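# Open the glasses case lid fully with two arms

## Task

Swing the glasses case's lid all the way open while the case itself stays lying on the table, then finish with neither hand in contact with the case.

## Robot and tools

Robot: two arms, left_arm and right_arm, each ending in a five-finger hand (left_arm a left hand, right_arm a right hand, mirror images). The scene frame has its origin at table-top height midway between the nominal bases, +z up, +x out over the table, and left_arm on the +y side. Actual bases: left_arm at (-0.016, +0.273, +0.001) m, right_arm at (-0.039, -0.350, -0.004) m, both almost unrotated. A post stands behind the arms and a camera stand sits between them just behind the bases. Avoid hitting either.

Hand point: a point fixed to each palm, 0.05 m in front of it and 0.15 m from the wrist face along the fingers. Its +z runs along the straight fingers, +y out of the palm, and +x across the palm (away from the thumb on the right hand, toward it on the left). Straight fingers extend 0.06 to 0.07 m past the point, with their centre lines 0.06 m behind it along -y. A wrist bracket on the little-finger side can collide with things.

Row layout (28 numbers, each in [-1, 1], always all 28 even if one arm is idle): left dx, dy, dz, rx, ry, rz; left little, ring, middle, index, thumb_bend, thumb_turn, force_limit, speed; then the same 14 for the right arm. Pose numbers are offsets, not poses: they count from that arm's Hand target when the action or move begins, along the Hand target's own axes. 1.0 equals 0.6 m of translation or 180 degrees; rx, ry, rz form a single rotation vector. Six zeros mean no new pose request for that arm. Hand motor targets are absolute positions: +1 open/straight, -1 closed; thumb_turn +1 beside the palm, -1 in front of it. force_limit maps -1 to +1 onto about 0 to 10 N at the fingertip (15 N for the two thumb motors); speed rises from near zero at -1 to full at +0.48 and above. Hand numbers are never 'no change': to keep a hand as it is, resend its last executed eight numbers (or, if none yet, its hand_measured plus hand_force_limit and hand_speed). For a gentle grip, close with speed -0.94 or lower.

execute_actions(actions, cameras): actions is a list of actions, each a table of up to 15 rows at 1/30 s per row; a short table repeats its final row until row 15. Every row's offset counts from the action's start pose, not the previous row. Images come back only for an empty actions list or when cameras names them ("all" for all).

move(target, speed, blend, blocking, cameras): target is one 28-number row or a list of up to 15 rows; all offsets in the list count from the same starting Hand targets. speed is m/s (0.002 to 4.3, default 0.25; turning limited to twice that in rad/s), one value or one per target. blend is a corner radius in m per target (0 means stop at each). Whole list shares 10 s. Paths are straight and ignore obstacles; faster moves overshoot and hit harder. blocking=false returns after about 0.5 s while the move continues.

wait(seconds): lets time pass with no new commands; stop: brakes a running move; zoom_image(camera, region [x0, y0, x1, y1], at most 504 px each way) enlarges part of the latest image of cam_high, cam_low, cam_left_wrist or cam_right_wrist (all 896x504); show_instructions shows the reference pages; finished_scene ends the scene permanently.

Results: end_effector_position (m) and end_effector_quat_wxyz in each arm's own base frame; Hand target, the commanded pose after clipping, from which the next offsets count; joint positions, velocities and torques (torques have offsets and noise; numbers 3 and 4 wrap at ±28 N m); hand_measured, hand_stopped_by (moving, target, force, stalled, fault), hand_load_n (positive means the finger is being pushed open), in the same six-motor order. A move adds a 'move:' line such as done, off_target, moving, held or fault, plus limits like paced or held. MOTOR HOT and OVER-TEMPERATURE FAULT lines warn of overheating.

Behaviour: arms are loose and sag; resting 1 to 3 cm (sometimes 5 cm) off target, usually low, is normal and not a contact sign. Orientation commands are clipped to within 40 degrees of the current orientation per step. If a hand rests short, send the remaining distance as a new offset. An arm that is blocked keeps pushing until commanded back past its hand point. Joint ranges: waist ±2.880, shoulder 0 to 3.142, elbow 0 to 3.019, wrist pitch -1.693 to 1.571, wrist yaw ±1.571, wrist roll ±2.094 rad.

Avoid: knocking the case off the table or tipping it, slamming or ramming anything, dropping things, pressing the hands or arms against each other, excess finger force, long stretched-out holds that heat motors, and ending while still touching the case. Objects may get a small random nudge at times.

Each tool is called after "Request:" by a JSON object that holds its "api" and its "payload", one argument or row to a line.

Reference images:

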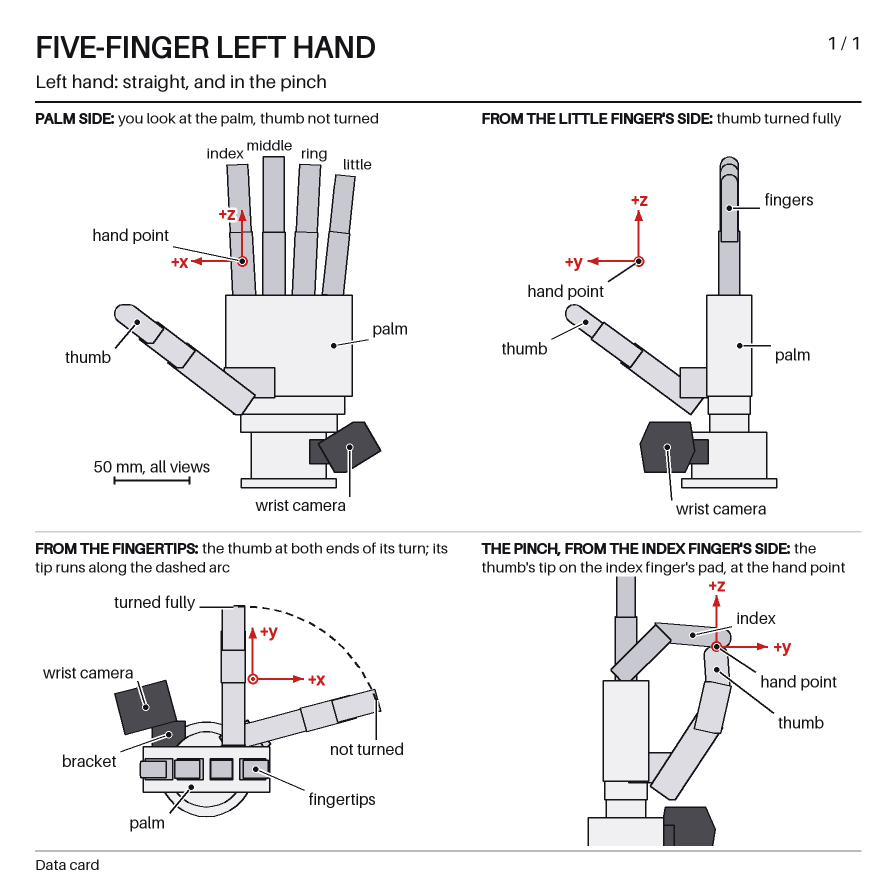

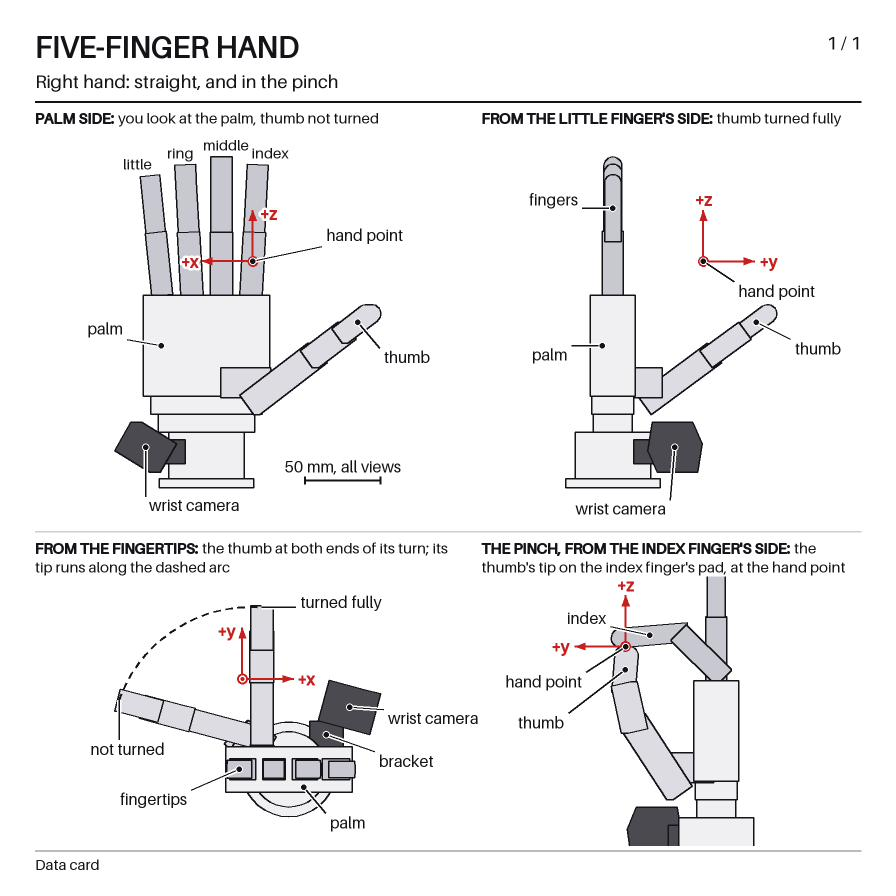

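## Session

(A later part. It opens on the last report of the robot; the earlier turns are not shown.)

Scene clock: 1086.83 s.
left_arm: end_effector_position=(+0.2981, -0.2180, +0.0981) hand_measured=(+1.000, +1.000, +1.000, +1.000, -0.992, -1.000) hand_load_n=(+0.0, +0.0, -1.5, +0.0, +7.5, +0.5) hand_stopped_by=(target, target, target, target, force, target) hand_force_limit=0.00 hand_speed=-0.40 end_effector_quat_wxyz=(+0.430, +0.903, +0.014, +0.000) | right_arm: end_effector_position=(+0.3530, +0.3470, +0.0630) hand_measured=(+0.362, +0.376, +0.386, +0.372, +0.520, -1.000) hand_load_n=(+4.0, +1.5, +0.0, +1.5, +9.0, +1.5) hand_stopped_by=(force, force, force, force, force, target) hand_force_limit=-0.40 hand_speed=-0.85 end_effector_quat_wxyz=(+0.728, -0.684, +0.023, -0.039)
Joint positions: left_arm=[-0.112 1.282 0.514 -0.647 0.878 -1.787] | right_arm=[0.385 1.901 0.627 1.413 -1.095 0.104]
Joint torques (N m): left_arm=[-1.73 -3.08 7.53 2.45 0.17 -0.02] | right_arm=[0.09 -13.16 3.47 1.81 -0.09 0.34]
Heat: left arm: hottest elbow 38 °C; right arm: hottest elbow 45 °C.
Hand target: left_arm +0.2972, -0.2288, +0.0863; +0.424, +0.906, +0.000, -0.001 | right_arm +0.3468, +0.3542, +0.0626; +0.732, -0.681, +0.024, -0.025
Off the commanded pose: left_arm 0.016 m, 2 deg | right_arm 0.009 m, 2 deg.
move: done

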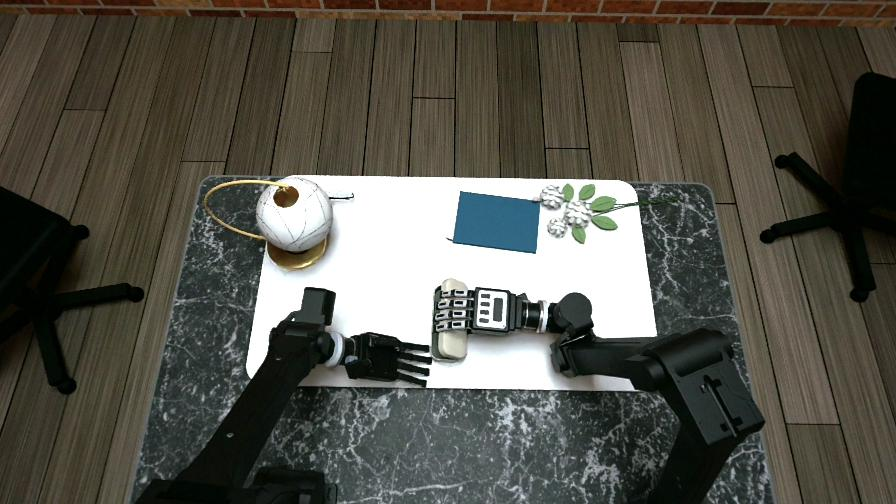

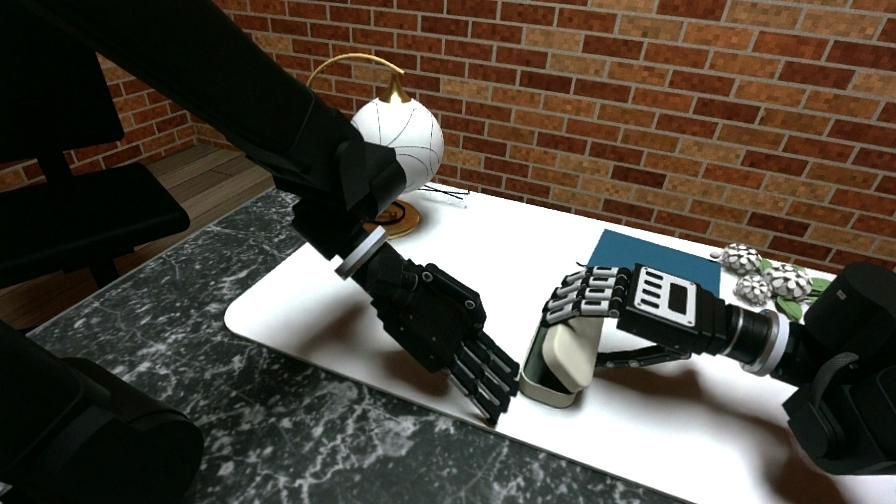

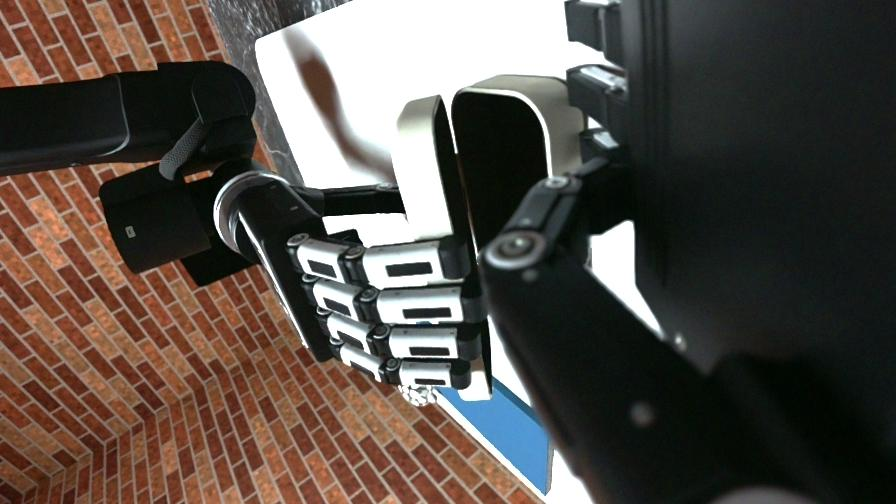

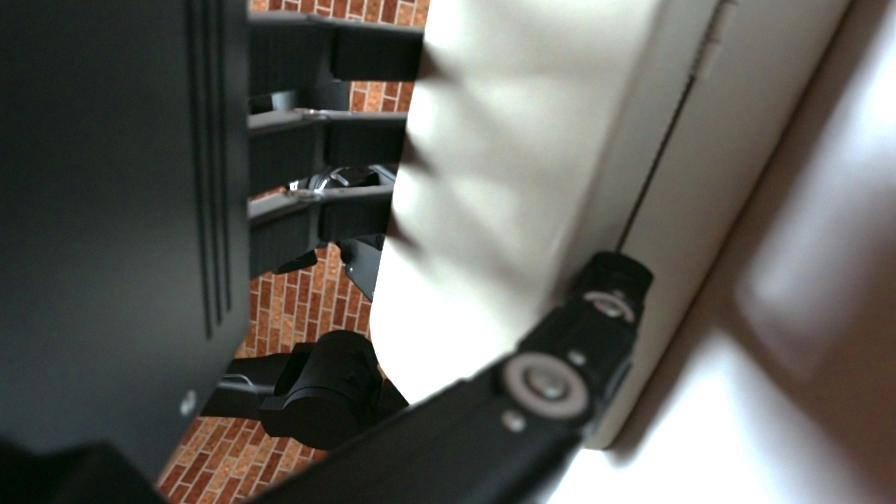

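Request:
{"api": "move", "payload": {
  "target": [
    [-0.0017,0.0302,-0.0707,0,0,0, 1,1,1,1,-1,-1,0,-0.4, 0,0,0,0,0,0, 0.25,0.25,0.25,0.25,0.3,-1,-0.4,-0.85],
    [-0.0017,0.0767,-0.0225,0,0,0, 1,1,1,1,-1,-1,0,-0.4, 0,0,0,0,0,0, 0.25,0.25,0.25,0.25,0.3,-1,-0.4,-0.85]
  ],
  "speed": 0.04,
  "cameras": ["all"]
}}

Request:
{"api": "zoom_image", "payload": {
  "camera": "cam_low",
  "region": [430, 260, 630, 420]
}}

Request:
{"api": "zoom_image", "payload": {
  "camera": "cam_left_wrist",
  "region": [360, 0, 660, 300]
}}

Request:
{"api": "zoom_image", "payload": {
  "camera": "cam_high",
  "region": [370, 270, 510, 380]
}}

Scene clock: 1191.37 s.
left_arm: end_effector_position=(+0.2887, -0.2330, +0.1146) hand_measured=(+1.000, +1.000, +1.000, +1.000, -0.992, -1.000) hand_load_n=(+0.0, +0.0, +0.0, +0.0, +7.5, +0.5) hand_stopped_by=(target, target, target, target, force, target) hand_force_limit=0.00 hand_speed=-0.40 end_effector_quat_wxyz=(+0.412, +0.910, +0.031, -0.026) | right_arm: end_effector_position=(+0.3578, +0.3422, +0.0634) hand_measured=(+0.362, +0.376, +0.386, +0.372, +0.520, -1.000) hand_load_n=(+6.0, +2.5, +0.0, +0.0, +12.0, -1.5) hand_stopped_by=(force, force, force, force, force, target) hand_force_limit=-0.40 hand_speed=-0.85 end_effector_quat_wxyz=(+0.729, -0.683, +0.026, -0.045)
Joint positions: left_arm=[-0.185 1.201 0.537 -0.731 0.837 -1.902] | right_arm=[0.371 1.903 0.627 1.42 -1.095 0.105]
Joint torques (N m): left_arm=[-2.2 -5.71 10.76 2.28 1.06 0.02] | right_arm=[0.91 -13.27 3.45 1.58 -0.05 0.33]
Heat: left arm: hottest elbow 38 °C; right arm: hottest elbow 38 °C.
Hand target: left_arm +0.2962, -0.2480, +0.1303; +0.424, +0.906, +0.000, -0.001 | right_arm +0.3468, +0.3542, +0.0626; +0.732, -0.681, +0.024, -0.025
Off the commanded pose: left_arm 0.023 m, 5 deg | right_arm 0.016 m, 2 deg.
move: off_target (left_arm)

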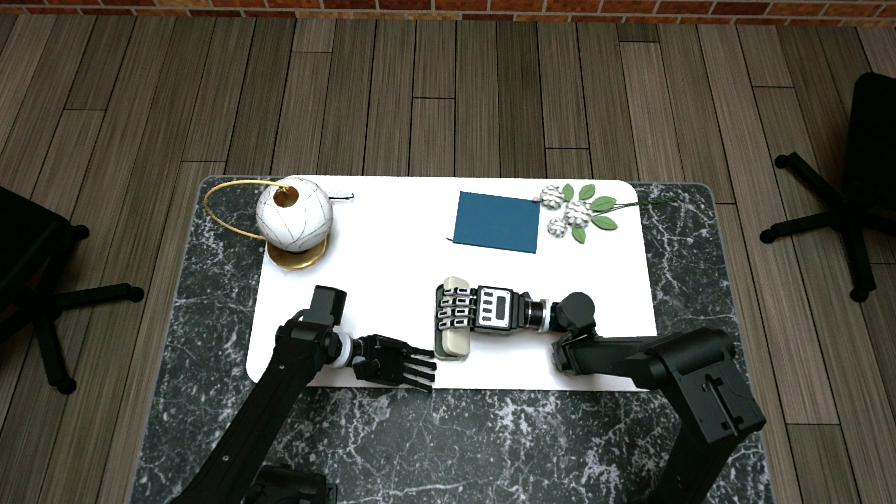

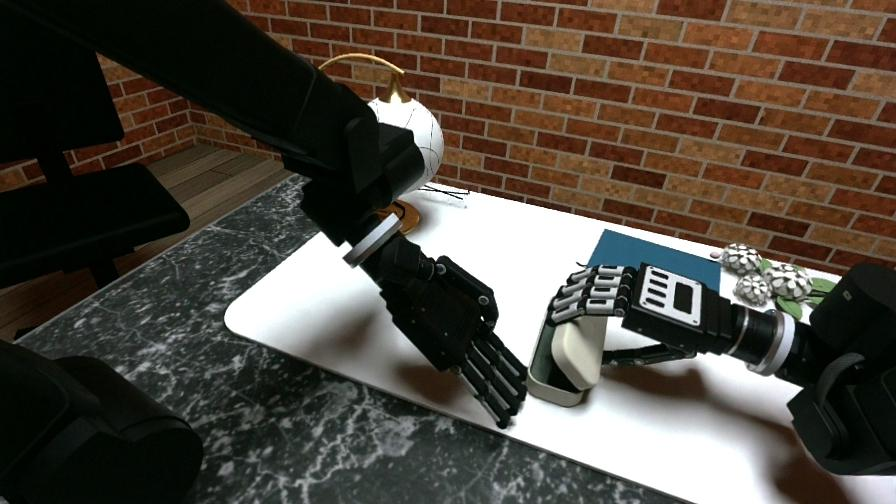

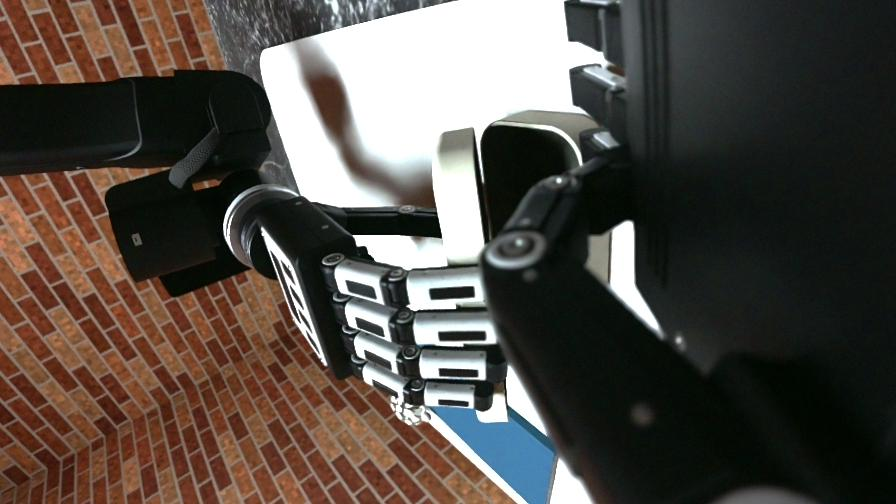

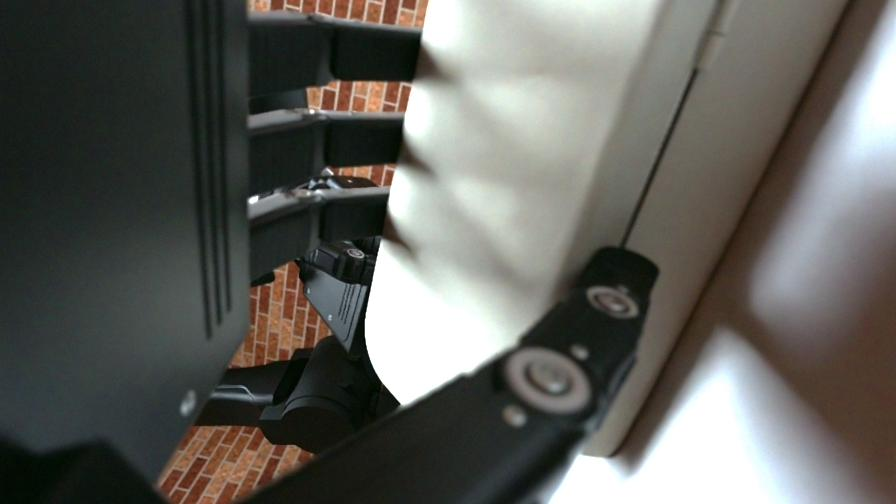

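Scaled by 2.520 from the camera's image (finer frame: 1280x720).

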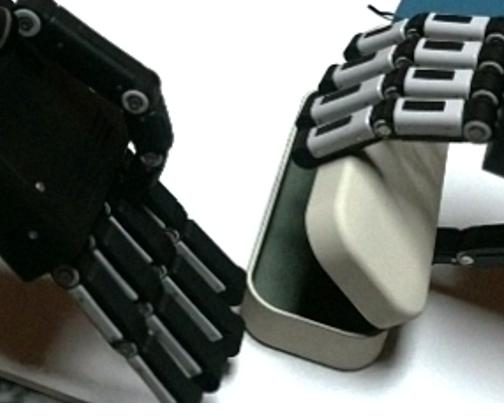

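Scaled by 1.680 from the camera's image (finer frame: 1280x720).

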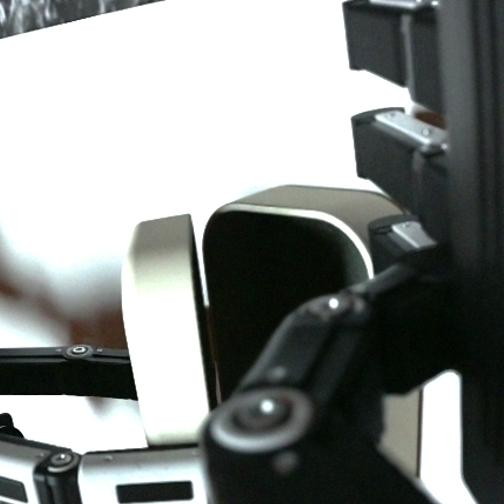

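Scaled by 3.600 from the camera's image (finer frame: 1280x720).

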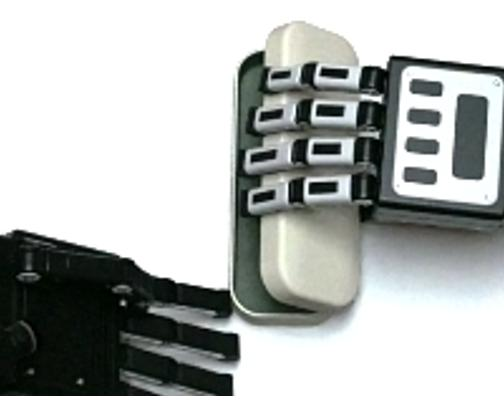

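Request:
{"api": "move", "payload": {
  "target": [
    [0,-0.032,-0.0385,0,0,0, 1,1,1,1,-1,-1,0,-0.4, 0,0,0,0,0,0, 0.25,0.25,0.25,0.25,0.3,-1,-0.4,-0.85],
    [0,-0.0202,-0.0765,0,0,0, 1,1,1,1,-1,-1,0,-0.4, 0,0,0,0,0,0, 0.25,0.25,0.25,0.25,0.3,-1,-0.4,-0.85]
  ],
  "speed": 0.05,
  "cameras": ["all"]
}}

Request:
{"api": "zoom_image", "payload": {
  "camera": "cam_low",
  "region": [430, 260, 630, 420]
}}

Request:
{"api": "zoom_image", "payload": {
  "camera": "cam_high",
  "region": [370, 270, 510, 380]
}}

Scene clock: 1204.70 s.
left_arm: end_effector_position=(+0.2845, -0.2045, +0.1325) hand_measured=(+1.000, +1.000, +1.000, +1.000, -0.992, -1.000) hand_load_n=(+0.0, -0.5, +0.0, +0.0, +7.5, +0.5) hand_stopped_by=(target, target, target, target, force, target) hand_force_limit=0.00 hand_speed=-0.40 end_effector_quat_wxyz=(+0.418, +0.908, +0.014, -0.022) | right_arm: end_effector_position=(+0.3545, +0.3472, +0.0630) hand_measured=(+0.362, +0.376, +0.386, +0.372, +0.520, -1.000) hand_load_n=(+3.5, +1.5, +0.0, +2.0, +8.5, +2.0) hand_stopped_by=(force, force, force, force, force, target) hand_force_limit=-0.40 hand_speed=-0.85 end_effector_quat_wxyz=(+0.729, -0.683, +0.025, -0.042)
Joint positions: left_arm=[-0.068 1.182 0.573 -0.926 0.864 -1.686] | right_arm=[0.385 1.904 0.627 1.42 -1.087 0.105]
Joint torques (N m): left_arm=[1.67 -5.6 12.37 0.16 0.95 0.23] | right_arm=[0.03 -13.27 3.48 1.61 -0.05 0.33]
Heat: left arm: hottest elbow 38 °C; right arm: hottest elbow 38 °C.
Hand target: left_arm +0.2963, -0.2050, +0.1504; +0.424, +0.906, +0.000, -0.001 | right_arm +0.3468, +0.3542, +0.0626; +0.732, -0.681, +0.024, -0.025
Off the commanded pose: left_arm 0.021 m, 3 deg | right_arm 0.010 m, 2 deg.
move: off_target (left_arm)

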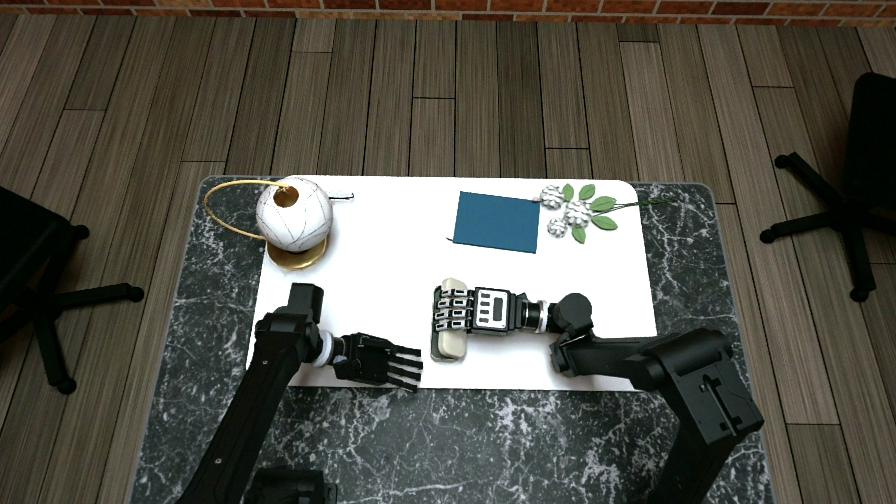

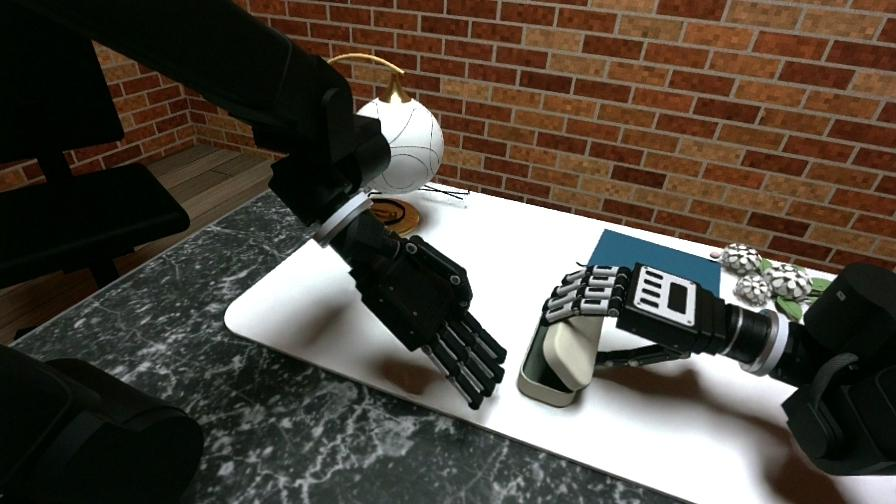

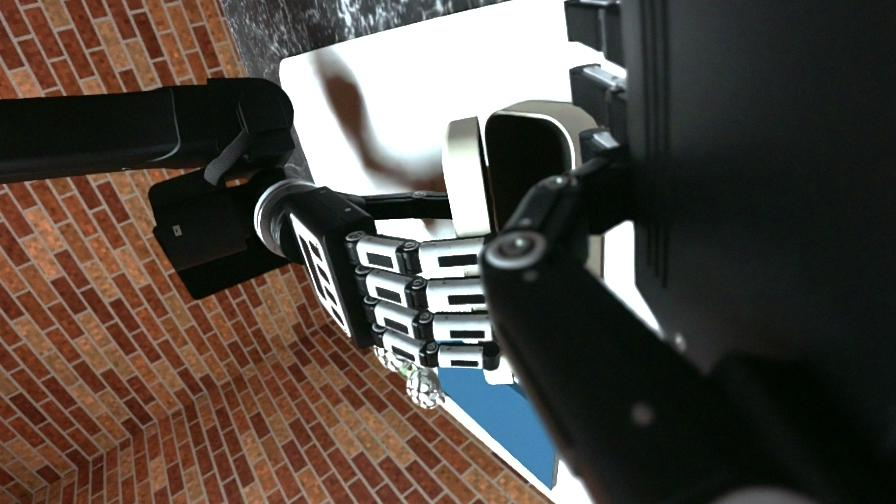

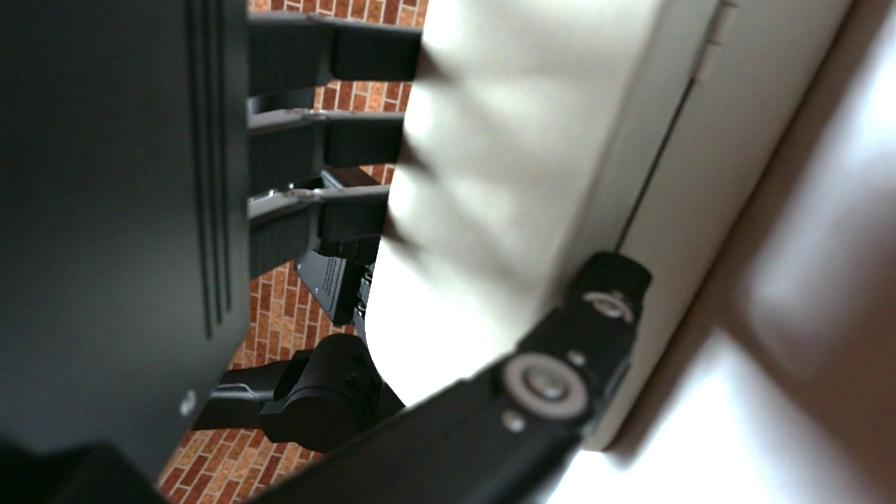

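Scaled by 2.520 from the camera's image (finer frame: 1280x720).

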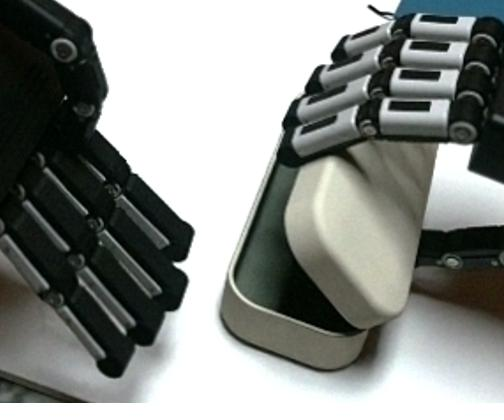

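Scaled by 3.600 from the camera's image (finer frame: 1280x720).

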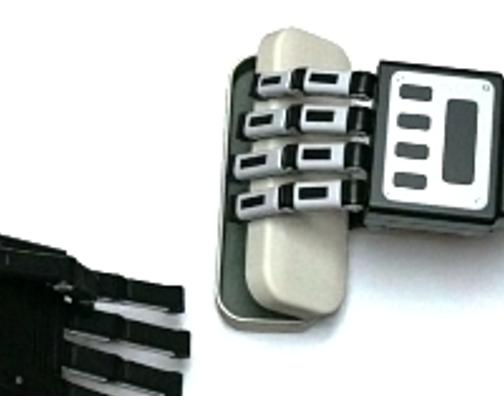

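Request:
{"api": "move", "payload": {
  "target": [0.03,0.0305,0.0289,0,0,0, 1,1,1,1,-1,-1,0,-0.4, 0,0,0,0,0,0, 0.25,0.25,0.25,0.25,0.3,-1,-0.4,-0.85],
  "speed": 0.04,
  "cameras": ["cam_high","cam_low","cam_left_wrist"]
}}

Request:
{"api": "zoom_image", "payload": {
  "camera": "cam_low",
  "region": [430, 260, 630, 420]
}}

Request:
{"api": "zoom_image", "payload": {
  "camera": "cam_high",
  "region": [370, 270, 510, 380]
}}

Request:
{"api": "zoom_image", "payload": {
  "camera": "cam_left_wrist",
  "region": [360, 0, 660, 300]
}}

Scene clock: 1230.53 s.
left_arm: end_effector_position=(+0.2963, -0.2265, +0.1415) hand_measured=(+1.000, +1.000, +1.000, +1.000, -0.992, -1.000) hand_load_n=(+0.0, +0.0, +0.0, +0.0, +7.5, +0.5) hand_stopped_by=(target, target, target, target, force, target) hand_force_limit=0.00 hand_speed=-0.40 end_effector_quat_wxyz=(+0.421, +0.907, +0.003, -0.019) | right_arm: end_effector_position=(+0.3545, +0.3472, +0.0630) hand_measured=(+0.362, +0.376, +0.386, +0.372, +0.520, -1.000) hand_load_n=(+3.5, +1.5, +0.0, +2.0, +8.5, +2.0) hand_stopped_by=(force, force, force, force, force, target) hand_force_limit=-0.40 hand_speed=-0.85 end_effector_quat_wxyz=(+0.729, -0.683, +0.025, -0.042)
Joint positions: left_arm=[-0.142 1.197 0.607 -0.861 0.864 -1.775] | right_arm=[0.385 1.904 0.627 1.42 -1.087 0.105]
Joint torques (N m): left_arm=[-0.09 -4.95 12.49 1.42 0.6 -0.1] | right_arm=[0.09 -13.27 3.47 1.61 -0.05 0.34]
Heat: left arm: hottest elbow 42 °C; right arm: hottest elbow 38 °C.
Hand target: left_arm +0.3142, -0.2300, +0.1533; +0.424, +0.906, +0.000, -0.001 | right_arm +0.3468, +0.3542, +0.0626; +0.732, -0.681, +0.024, -0.025
Off the commanded pose: left_arm 0.022 m, 2 deg | right_arm 0.010 m, 2 deg.
move: off_target (left_arm)

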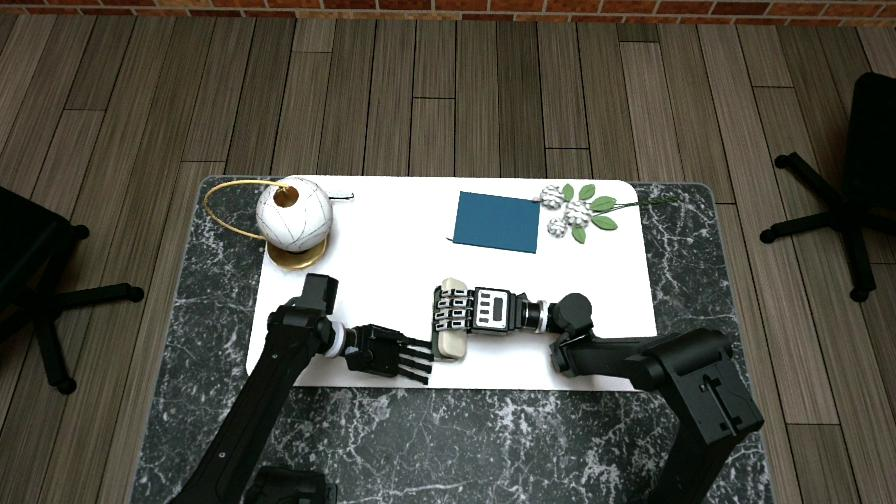

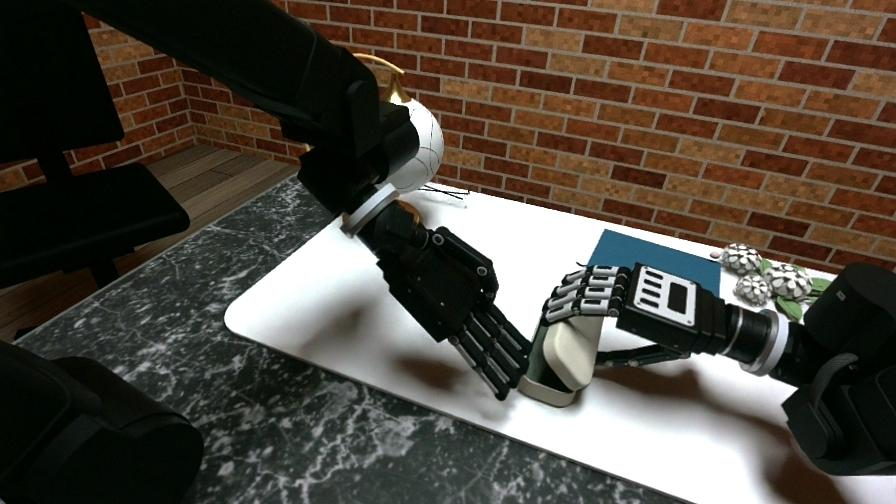

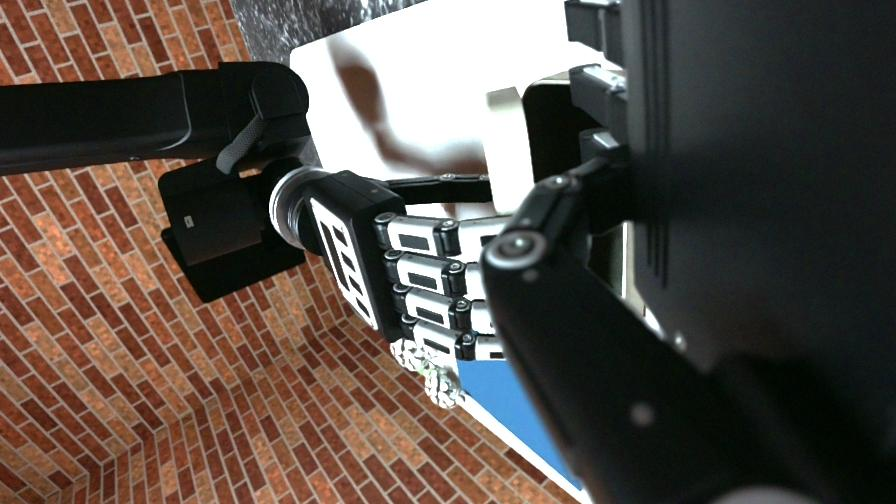

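Scaled by 2.520 from the camera's image (finer frame: 1280x720).

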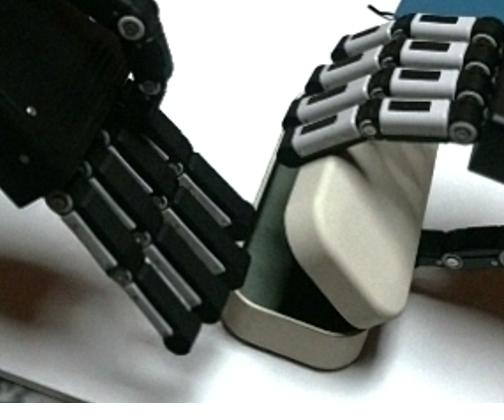

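Scaled by 3.600 from the camera's image (finer frame: 1280x720).

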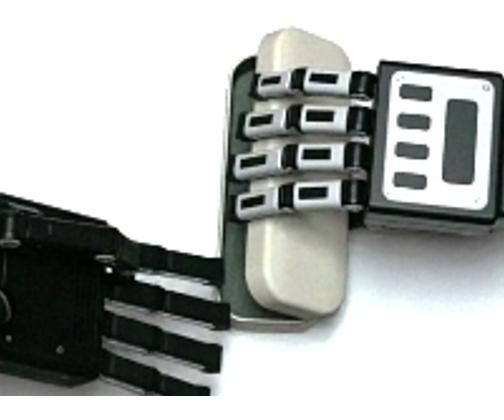

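Scaled by 1.680 from the camera's image (finer frame: 1280x720).

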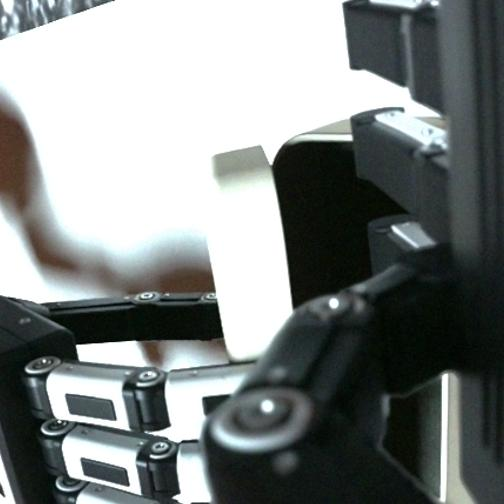

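Request:
{"api": "move", "payload": {
  "target": [
    [0,0,0.0333,0,0,0, 1,1,1,1,-1,-1,0,-0.4, 0,0,0,0,0,0, 0.25,0.25,0.25,0.25,0.3,-1,-0.4,-0.85],
    [0,0.0133,0.0333,0,0,0, 1,1,1,1,-1,-1,0,-0.4, 0,0,0,0,0,0, 0.25,0.25,0.25,0.25,0.3,-1,-0.4,-0.85]
  ],
  "speed": 0.04,
  "cameras": ["cam_high","cam_low","cam_left_wrist"]
}}

Request:
{"api": "zoom_image", "payload": {
  "camera": "cam_low",
  "region": [430, 260, 630, 420]
}}

Request:
{"api": "zoom_image", "payload": {
  "camera": "cam_high",
  "region": [370, 270, 510, 380]
}}

Request:
{"api": "zoom_image", "payload": {
  "camera": "cam_left_wrist",
  "region": [360, 0, 660, 300]
}}

Scene clock: 1248.43 s.
left_arm: end_effector_position=(+0.3030, -0.2474, +0.1361) hand_measured=(+1.000, +1.000, +1.000, +1.000, -0.992, -1.000) hand_load_n=(+0.0, +0.0, +0.0, +0.0, +7.5, +0.5) hand_stopped_by=(target, target, target, target, force, target) hand_force_limit=0.00 hand_speed=-0.40 end_effector_quat_wxyz=(+0.420, +0.907, +0.003, -0.017) | right_arm: end_effector_position=(+0.3545, +0.3472, +0.0630) hand_measured=(+0.362, +0.376, +0.386, +0.372, +0.520, -1.000) hand_load_n=(+3.5, +1.5, +0.0, +2.0, +8.5, +2.5) hand_stopped_by=(force, force, force, force, force, target) hand_force_limit=-0.40 hand_speed=-0.85 end_effector_quat_wxyz=(+0.729, -0.683, +0.025, -0.042)
Joint positions: left_arm=[-0.212 1.222 0.607 -0.754 0.85 -1.881] | right_arm=[0.385 1.904 0.627 1.42 -1.087 0.105]
Joint torques (N m): left_arm=[0.03 -5.77 11.25 1.44 0.55 -0.07] | right_arm=[0.09 -13.33 3.47 1.62 -0.05 0.33]
Heat: left arm: hottest elbow 44 °C; right arm: hottest elbow 37 °C.
Hand target: left_arm +0.3142, -0.2505, +0.1466; +0.424, +0.906, +0.000, -0.001 | right_arm +0.3468, +0.3542, +0.0626; +0.732, -0.681, +0.024, -0.025
Off the commanded pose: left_arm 0.016 m, 2 deg | right_arm 0.010 m, 2 deg.
move: off_target (left_arm)

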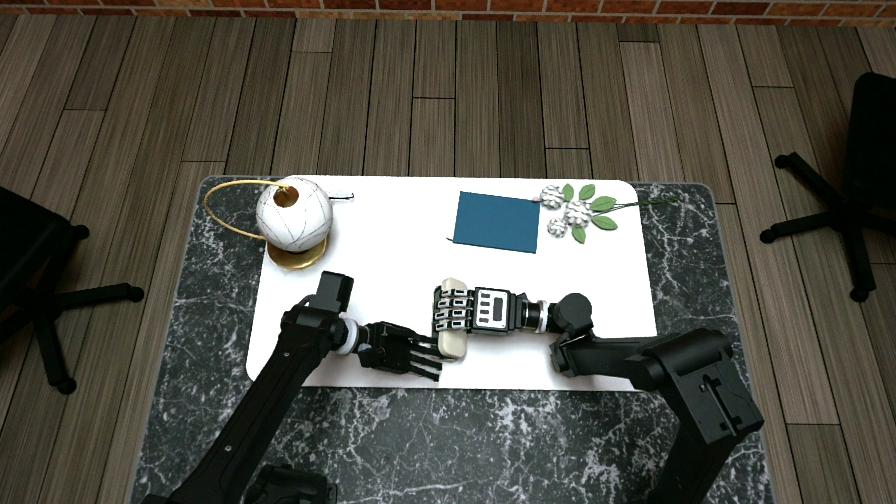

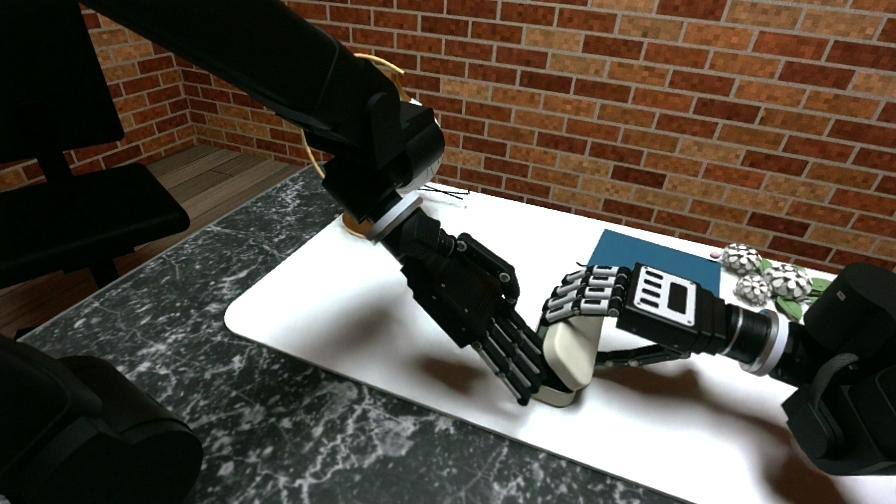

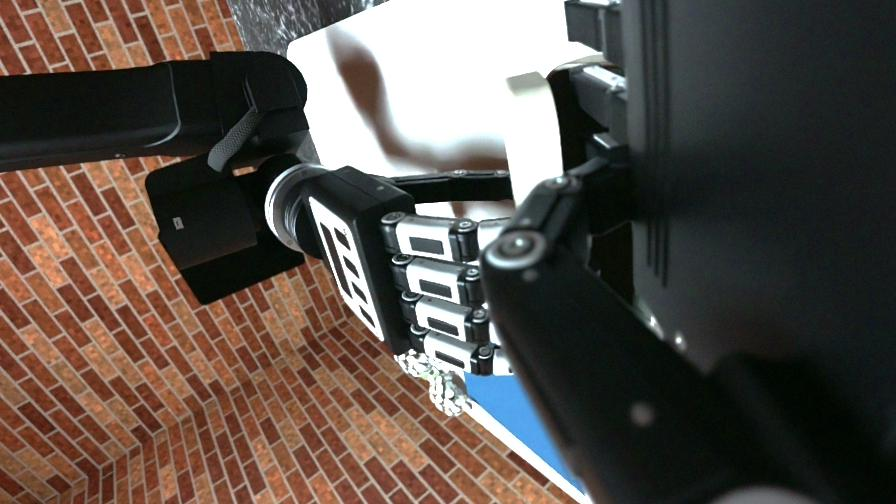

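Scaled by 2.520 from the camera's image (finer frame: 1280x720).

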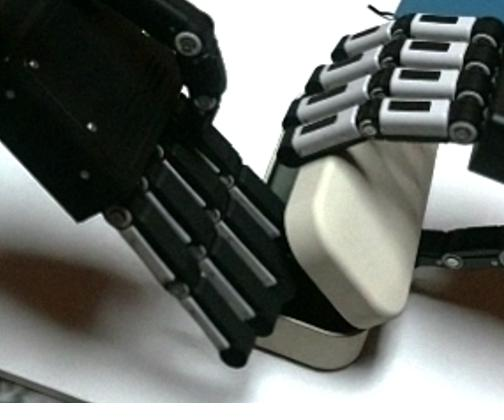

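Scaled by 3.600 from the camera's image (finer frame: 1280x720).

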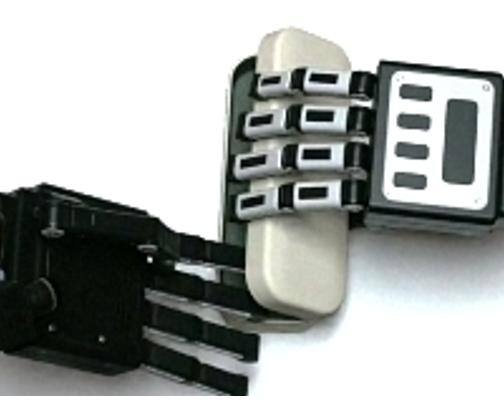

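Scaled by 1.680 from the camera's image (finer frame: 1280x720).

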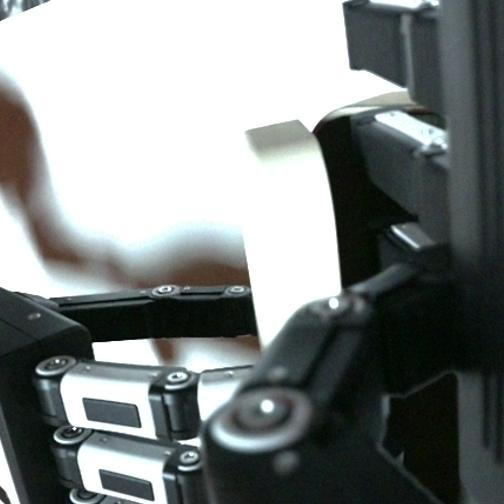

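Request:
{"api": "move", "payload": {
  "target": [0,0,0,0,0,0, 1,1,1,1,-1,-1,0,-0.4, 0,0,0,0,0,0, 0.9,0.9,0.9,0.9,0.8,-1,-0.4,-0.7],
  "speed": 0.04,
  "cameras": ["cam_high","cam_low","cam_left_wrist"]
}}

Request:
{"api": "zoom_image", "payload": {
  "camera": "cam_low",
  "region": [430, 260, 630, 420]
}}

Scene clock: 1262.77 s.
left_arm: end_effector_position=(+0.3030, -0.2474, +0.1361) hand_measured=(+1.000, +1.000, +1.000, +1.000, -0.992, -1.000) hand_load_n=(+0.0, +0.0, +0.0, +0.0, +7.5, +0.5) hand_stopped_by=(target, target, target, target, force, target) hand_force_limit=0.00 hand_speed=-0.40 end_effector_quat_wxyz=(+0.420, +0.907, +0.003, -0.017) | right_arm: end_effector_position=(+0.3470, +0.3512, +0.0613) hand_measured=(+0.900, +0.900, +0.900, +0.900, +0.800, -1.000) hand_load_n=(+0.0, +0.0, +0.0, +0.0, +0.0, +0.0) hand_stopped_by=(target, target, target, target, target, target) hand_force_limit=-0.40 hand_speed=-0.70 end_effector_quat_wxyz=(+0.729, -0.684, +0.025, -0.027)
Joint positions: left_arm=[-0.212 1.222 0.607 -0.754 0.85 -1.881] | right_arm=[0.397 1.909 0.627 1.42 -1.096 0.124]
Joint torques (N m): left_arm=[-0.09 -6.3 10.93 1.35 0.56 -0.08] | right_arm=[-0.03 -13.57 3.45 1.66 -0.02 0.26]
Heat: left arm: hottest elbow 45 °C; right arm: hottest elbow 37 °C.
Hand target: left_arm +0.3142, -0.2505, +0.1466; +0.424, +0.906, +0.000, -0.001 | right_arm +0.3468, +0.3542, +0.0626; +0.732, -0.681, +0.024, -0.025
Off the commanded pose: left_arm 0.016 m, 2 deg | right_arm 0.003 m, 1 deg.
move: done

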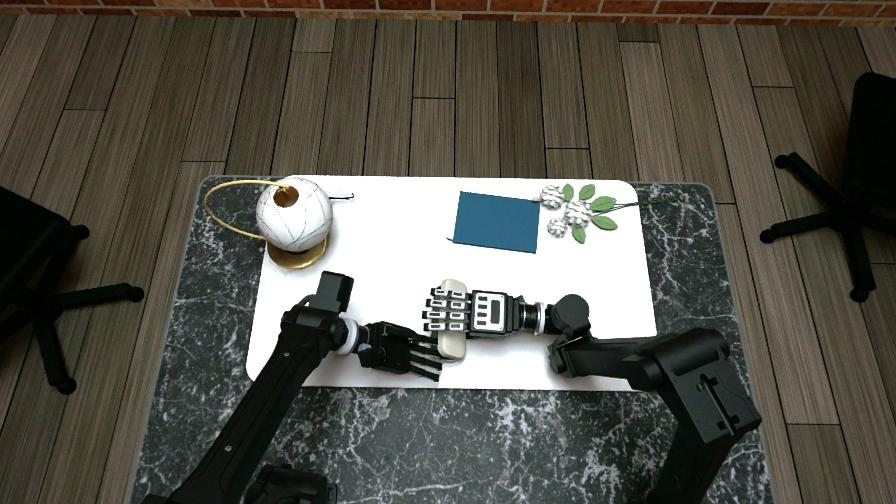

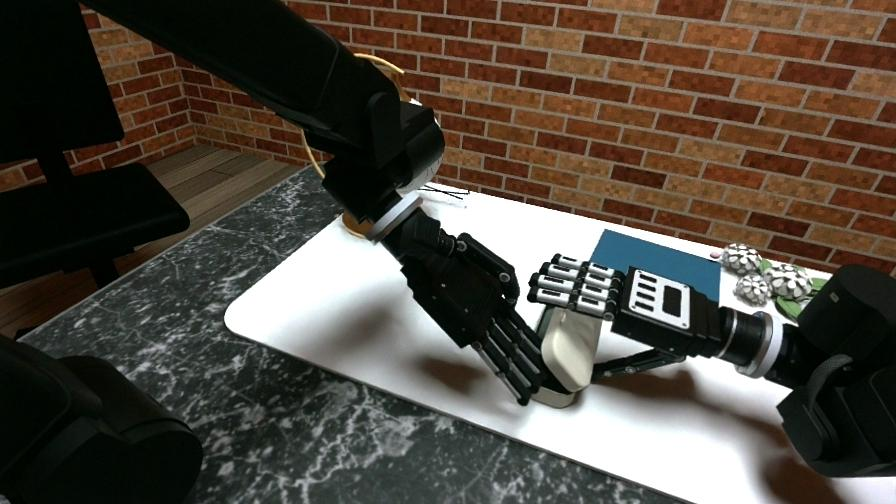

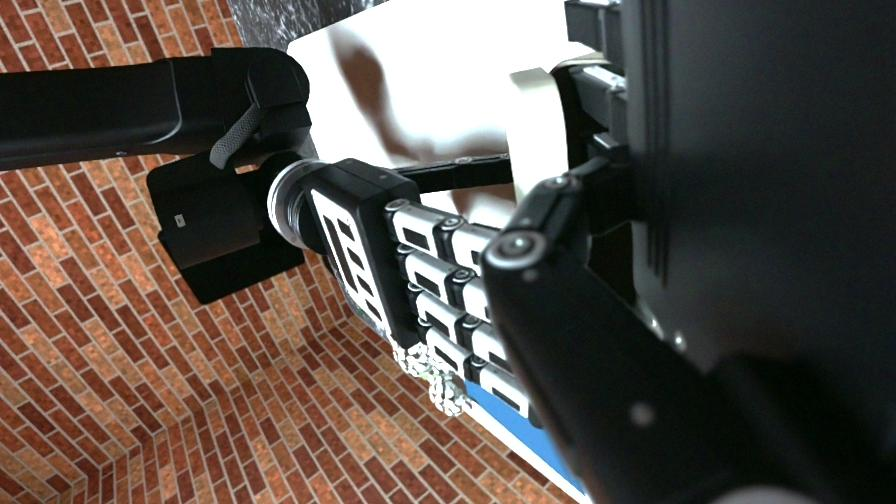

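Scaled by 2.520 from the camera's image (finer frame: 1280x720).

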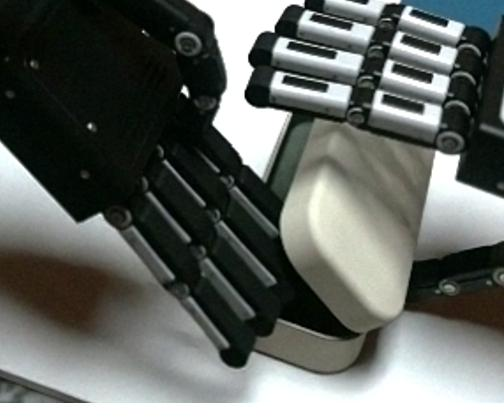

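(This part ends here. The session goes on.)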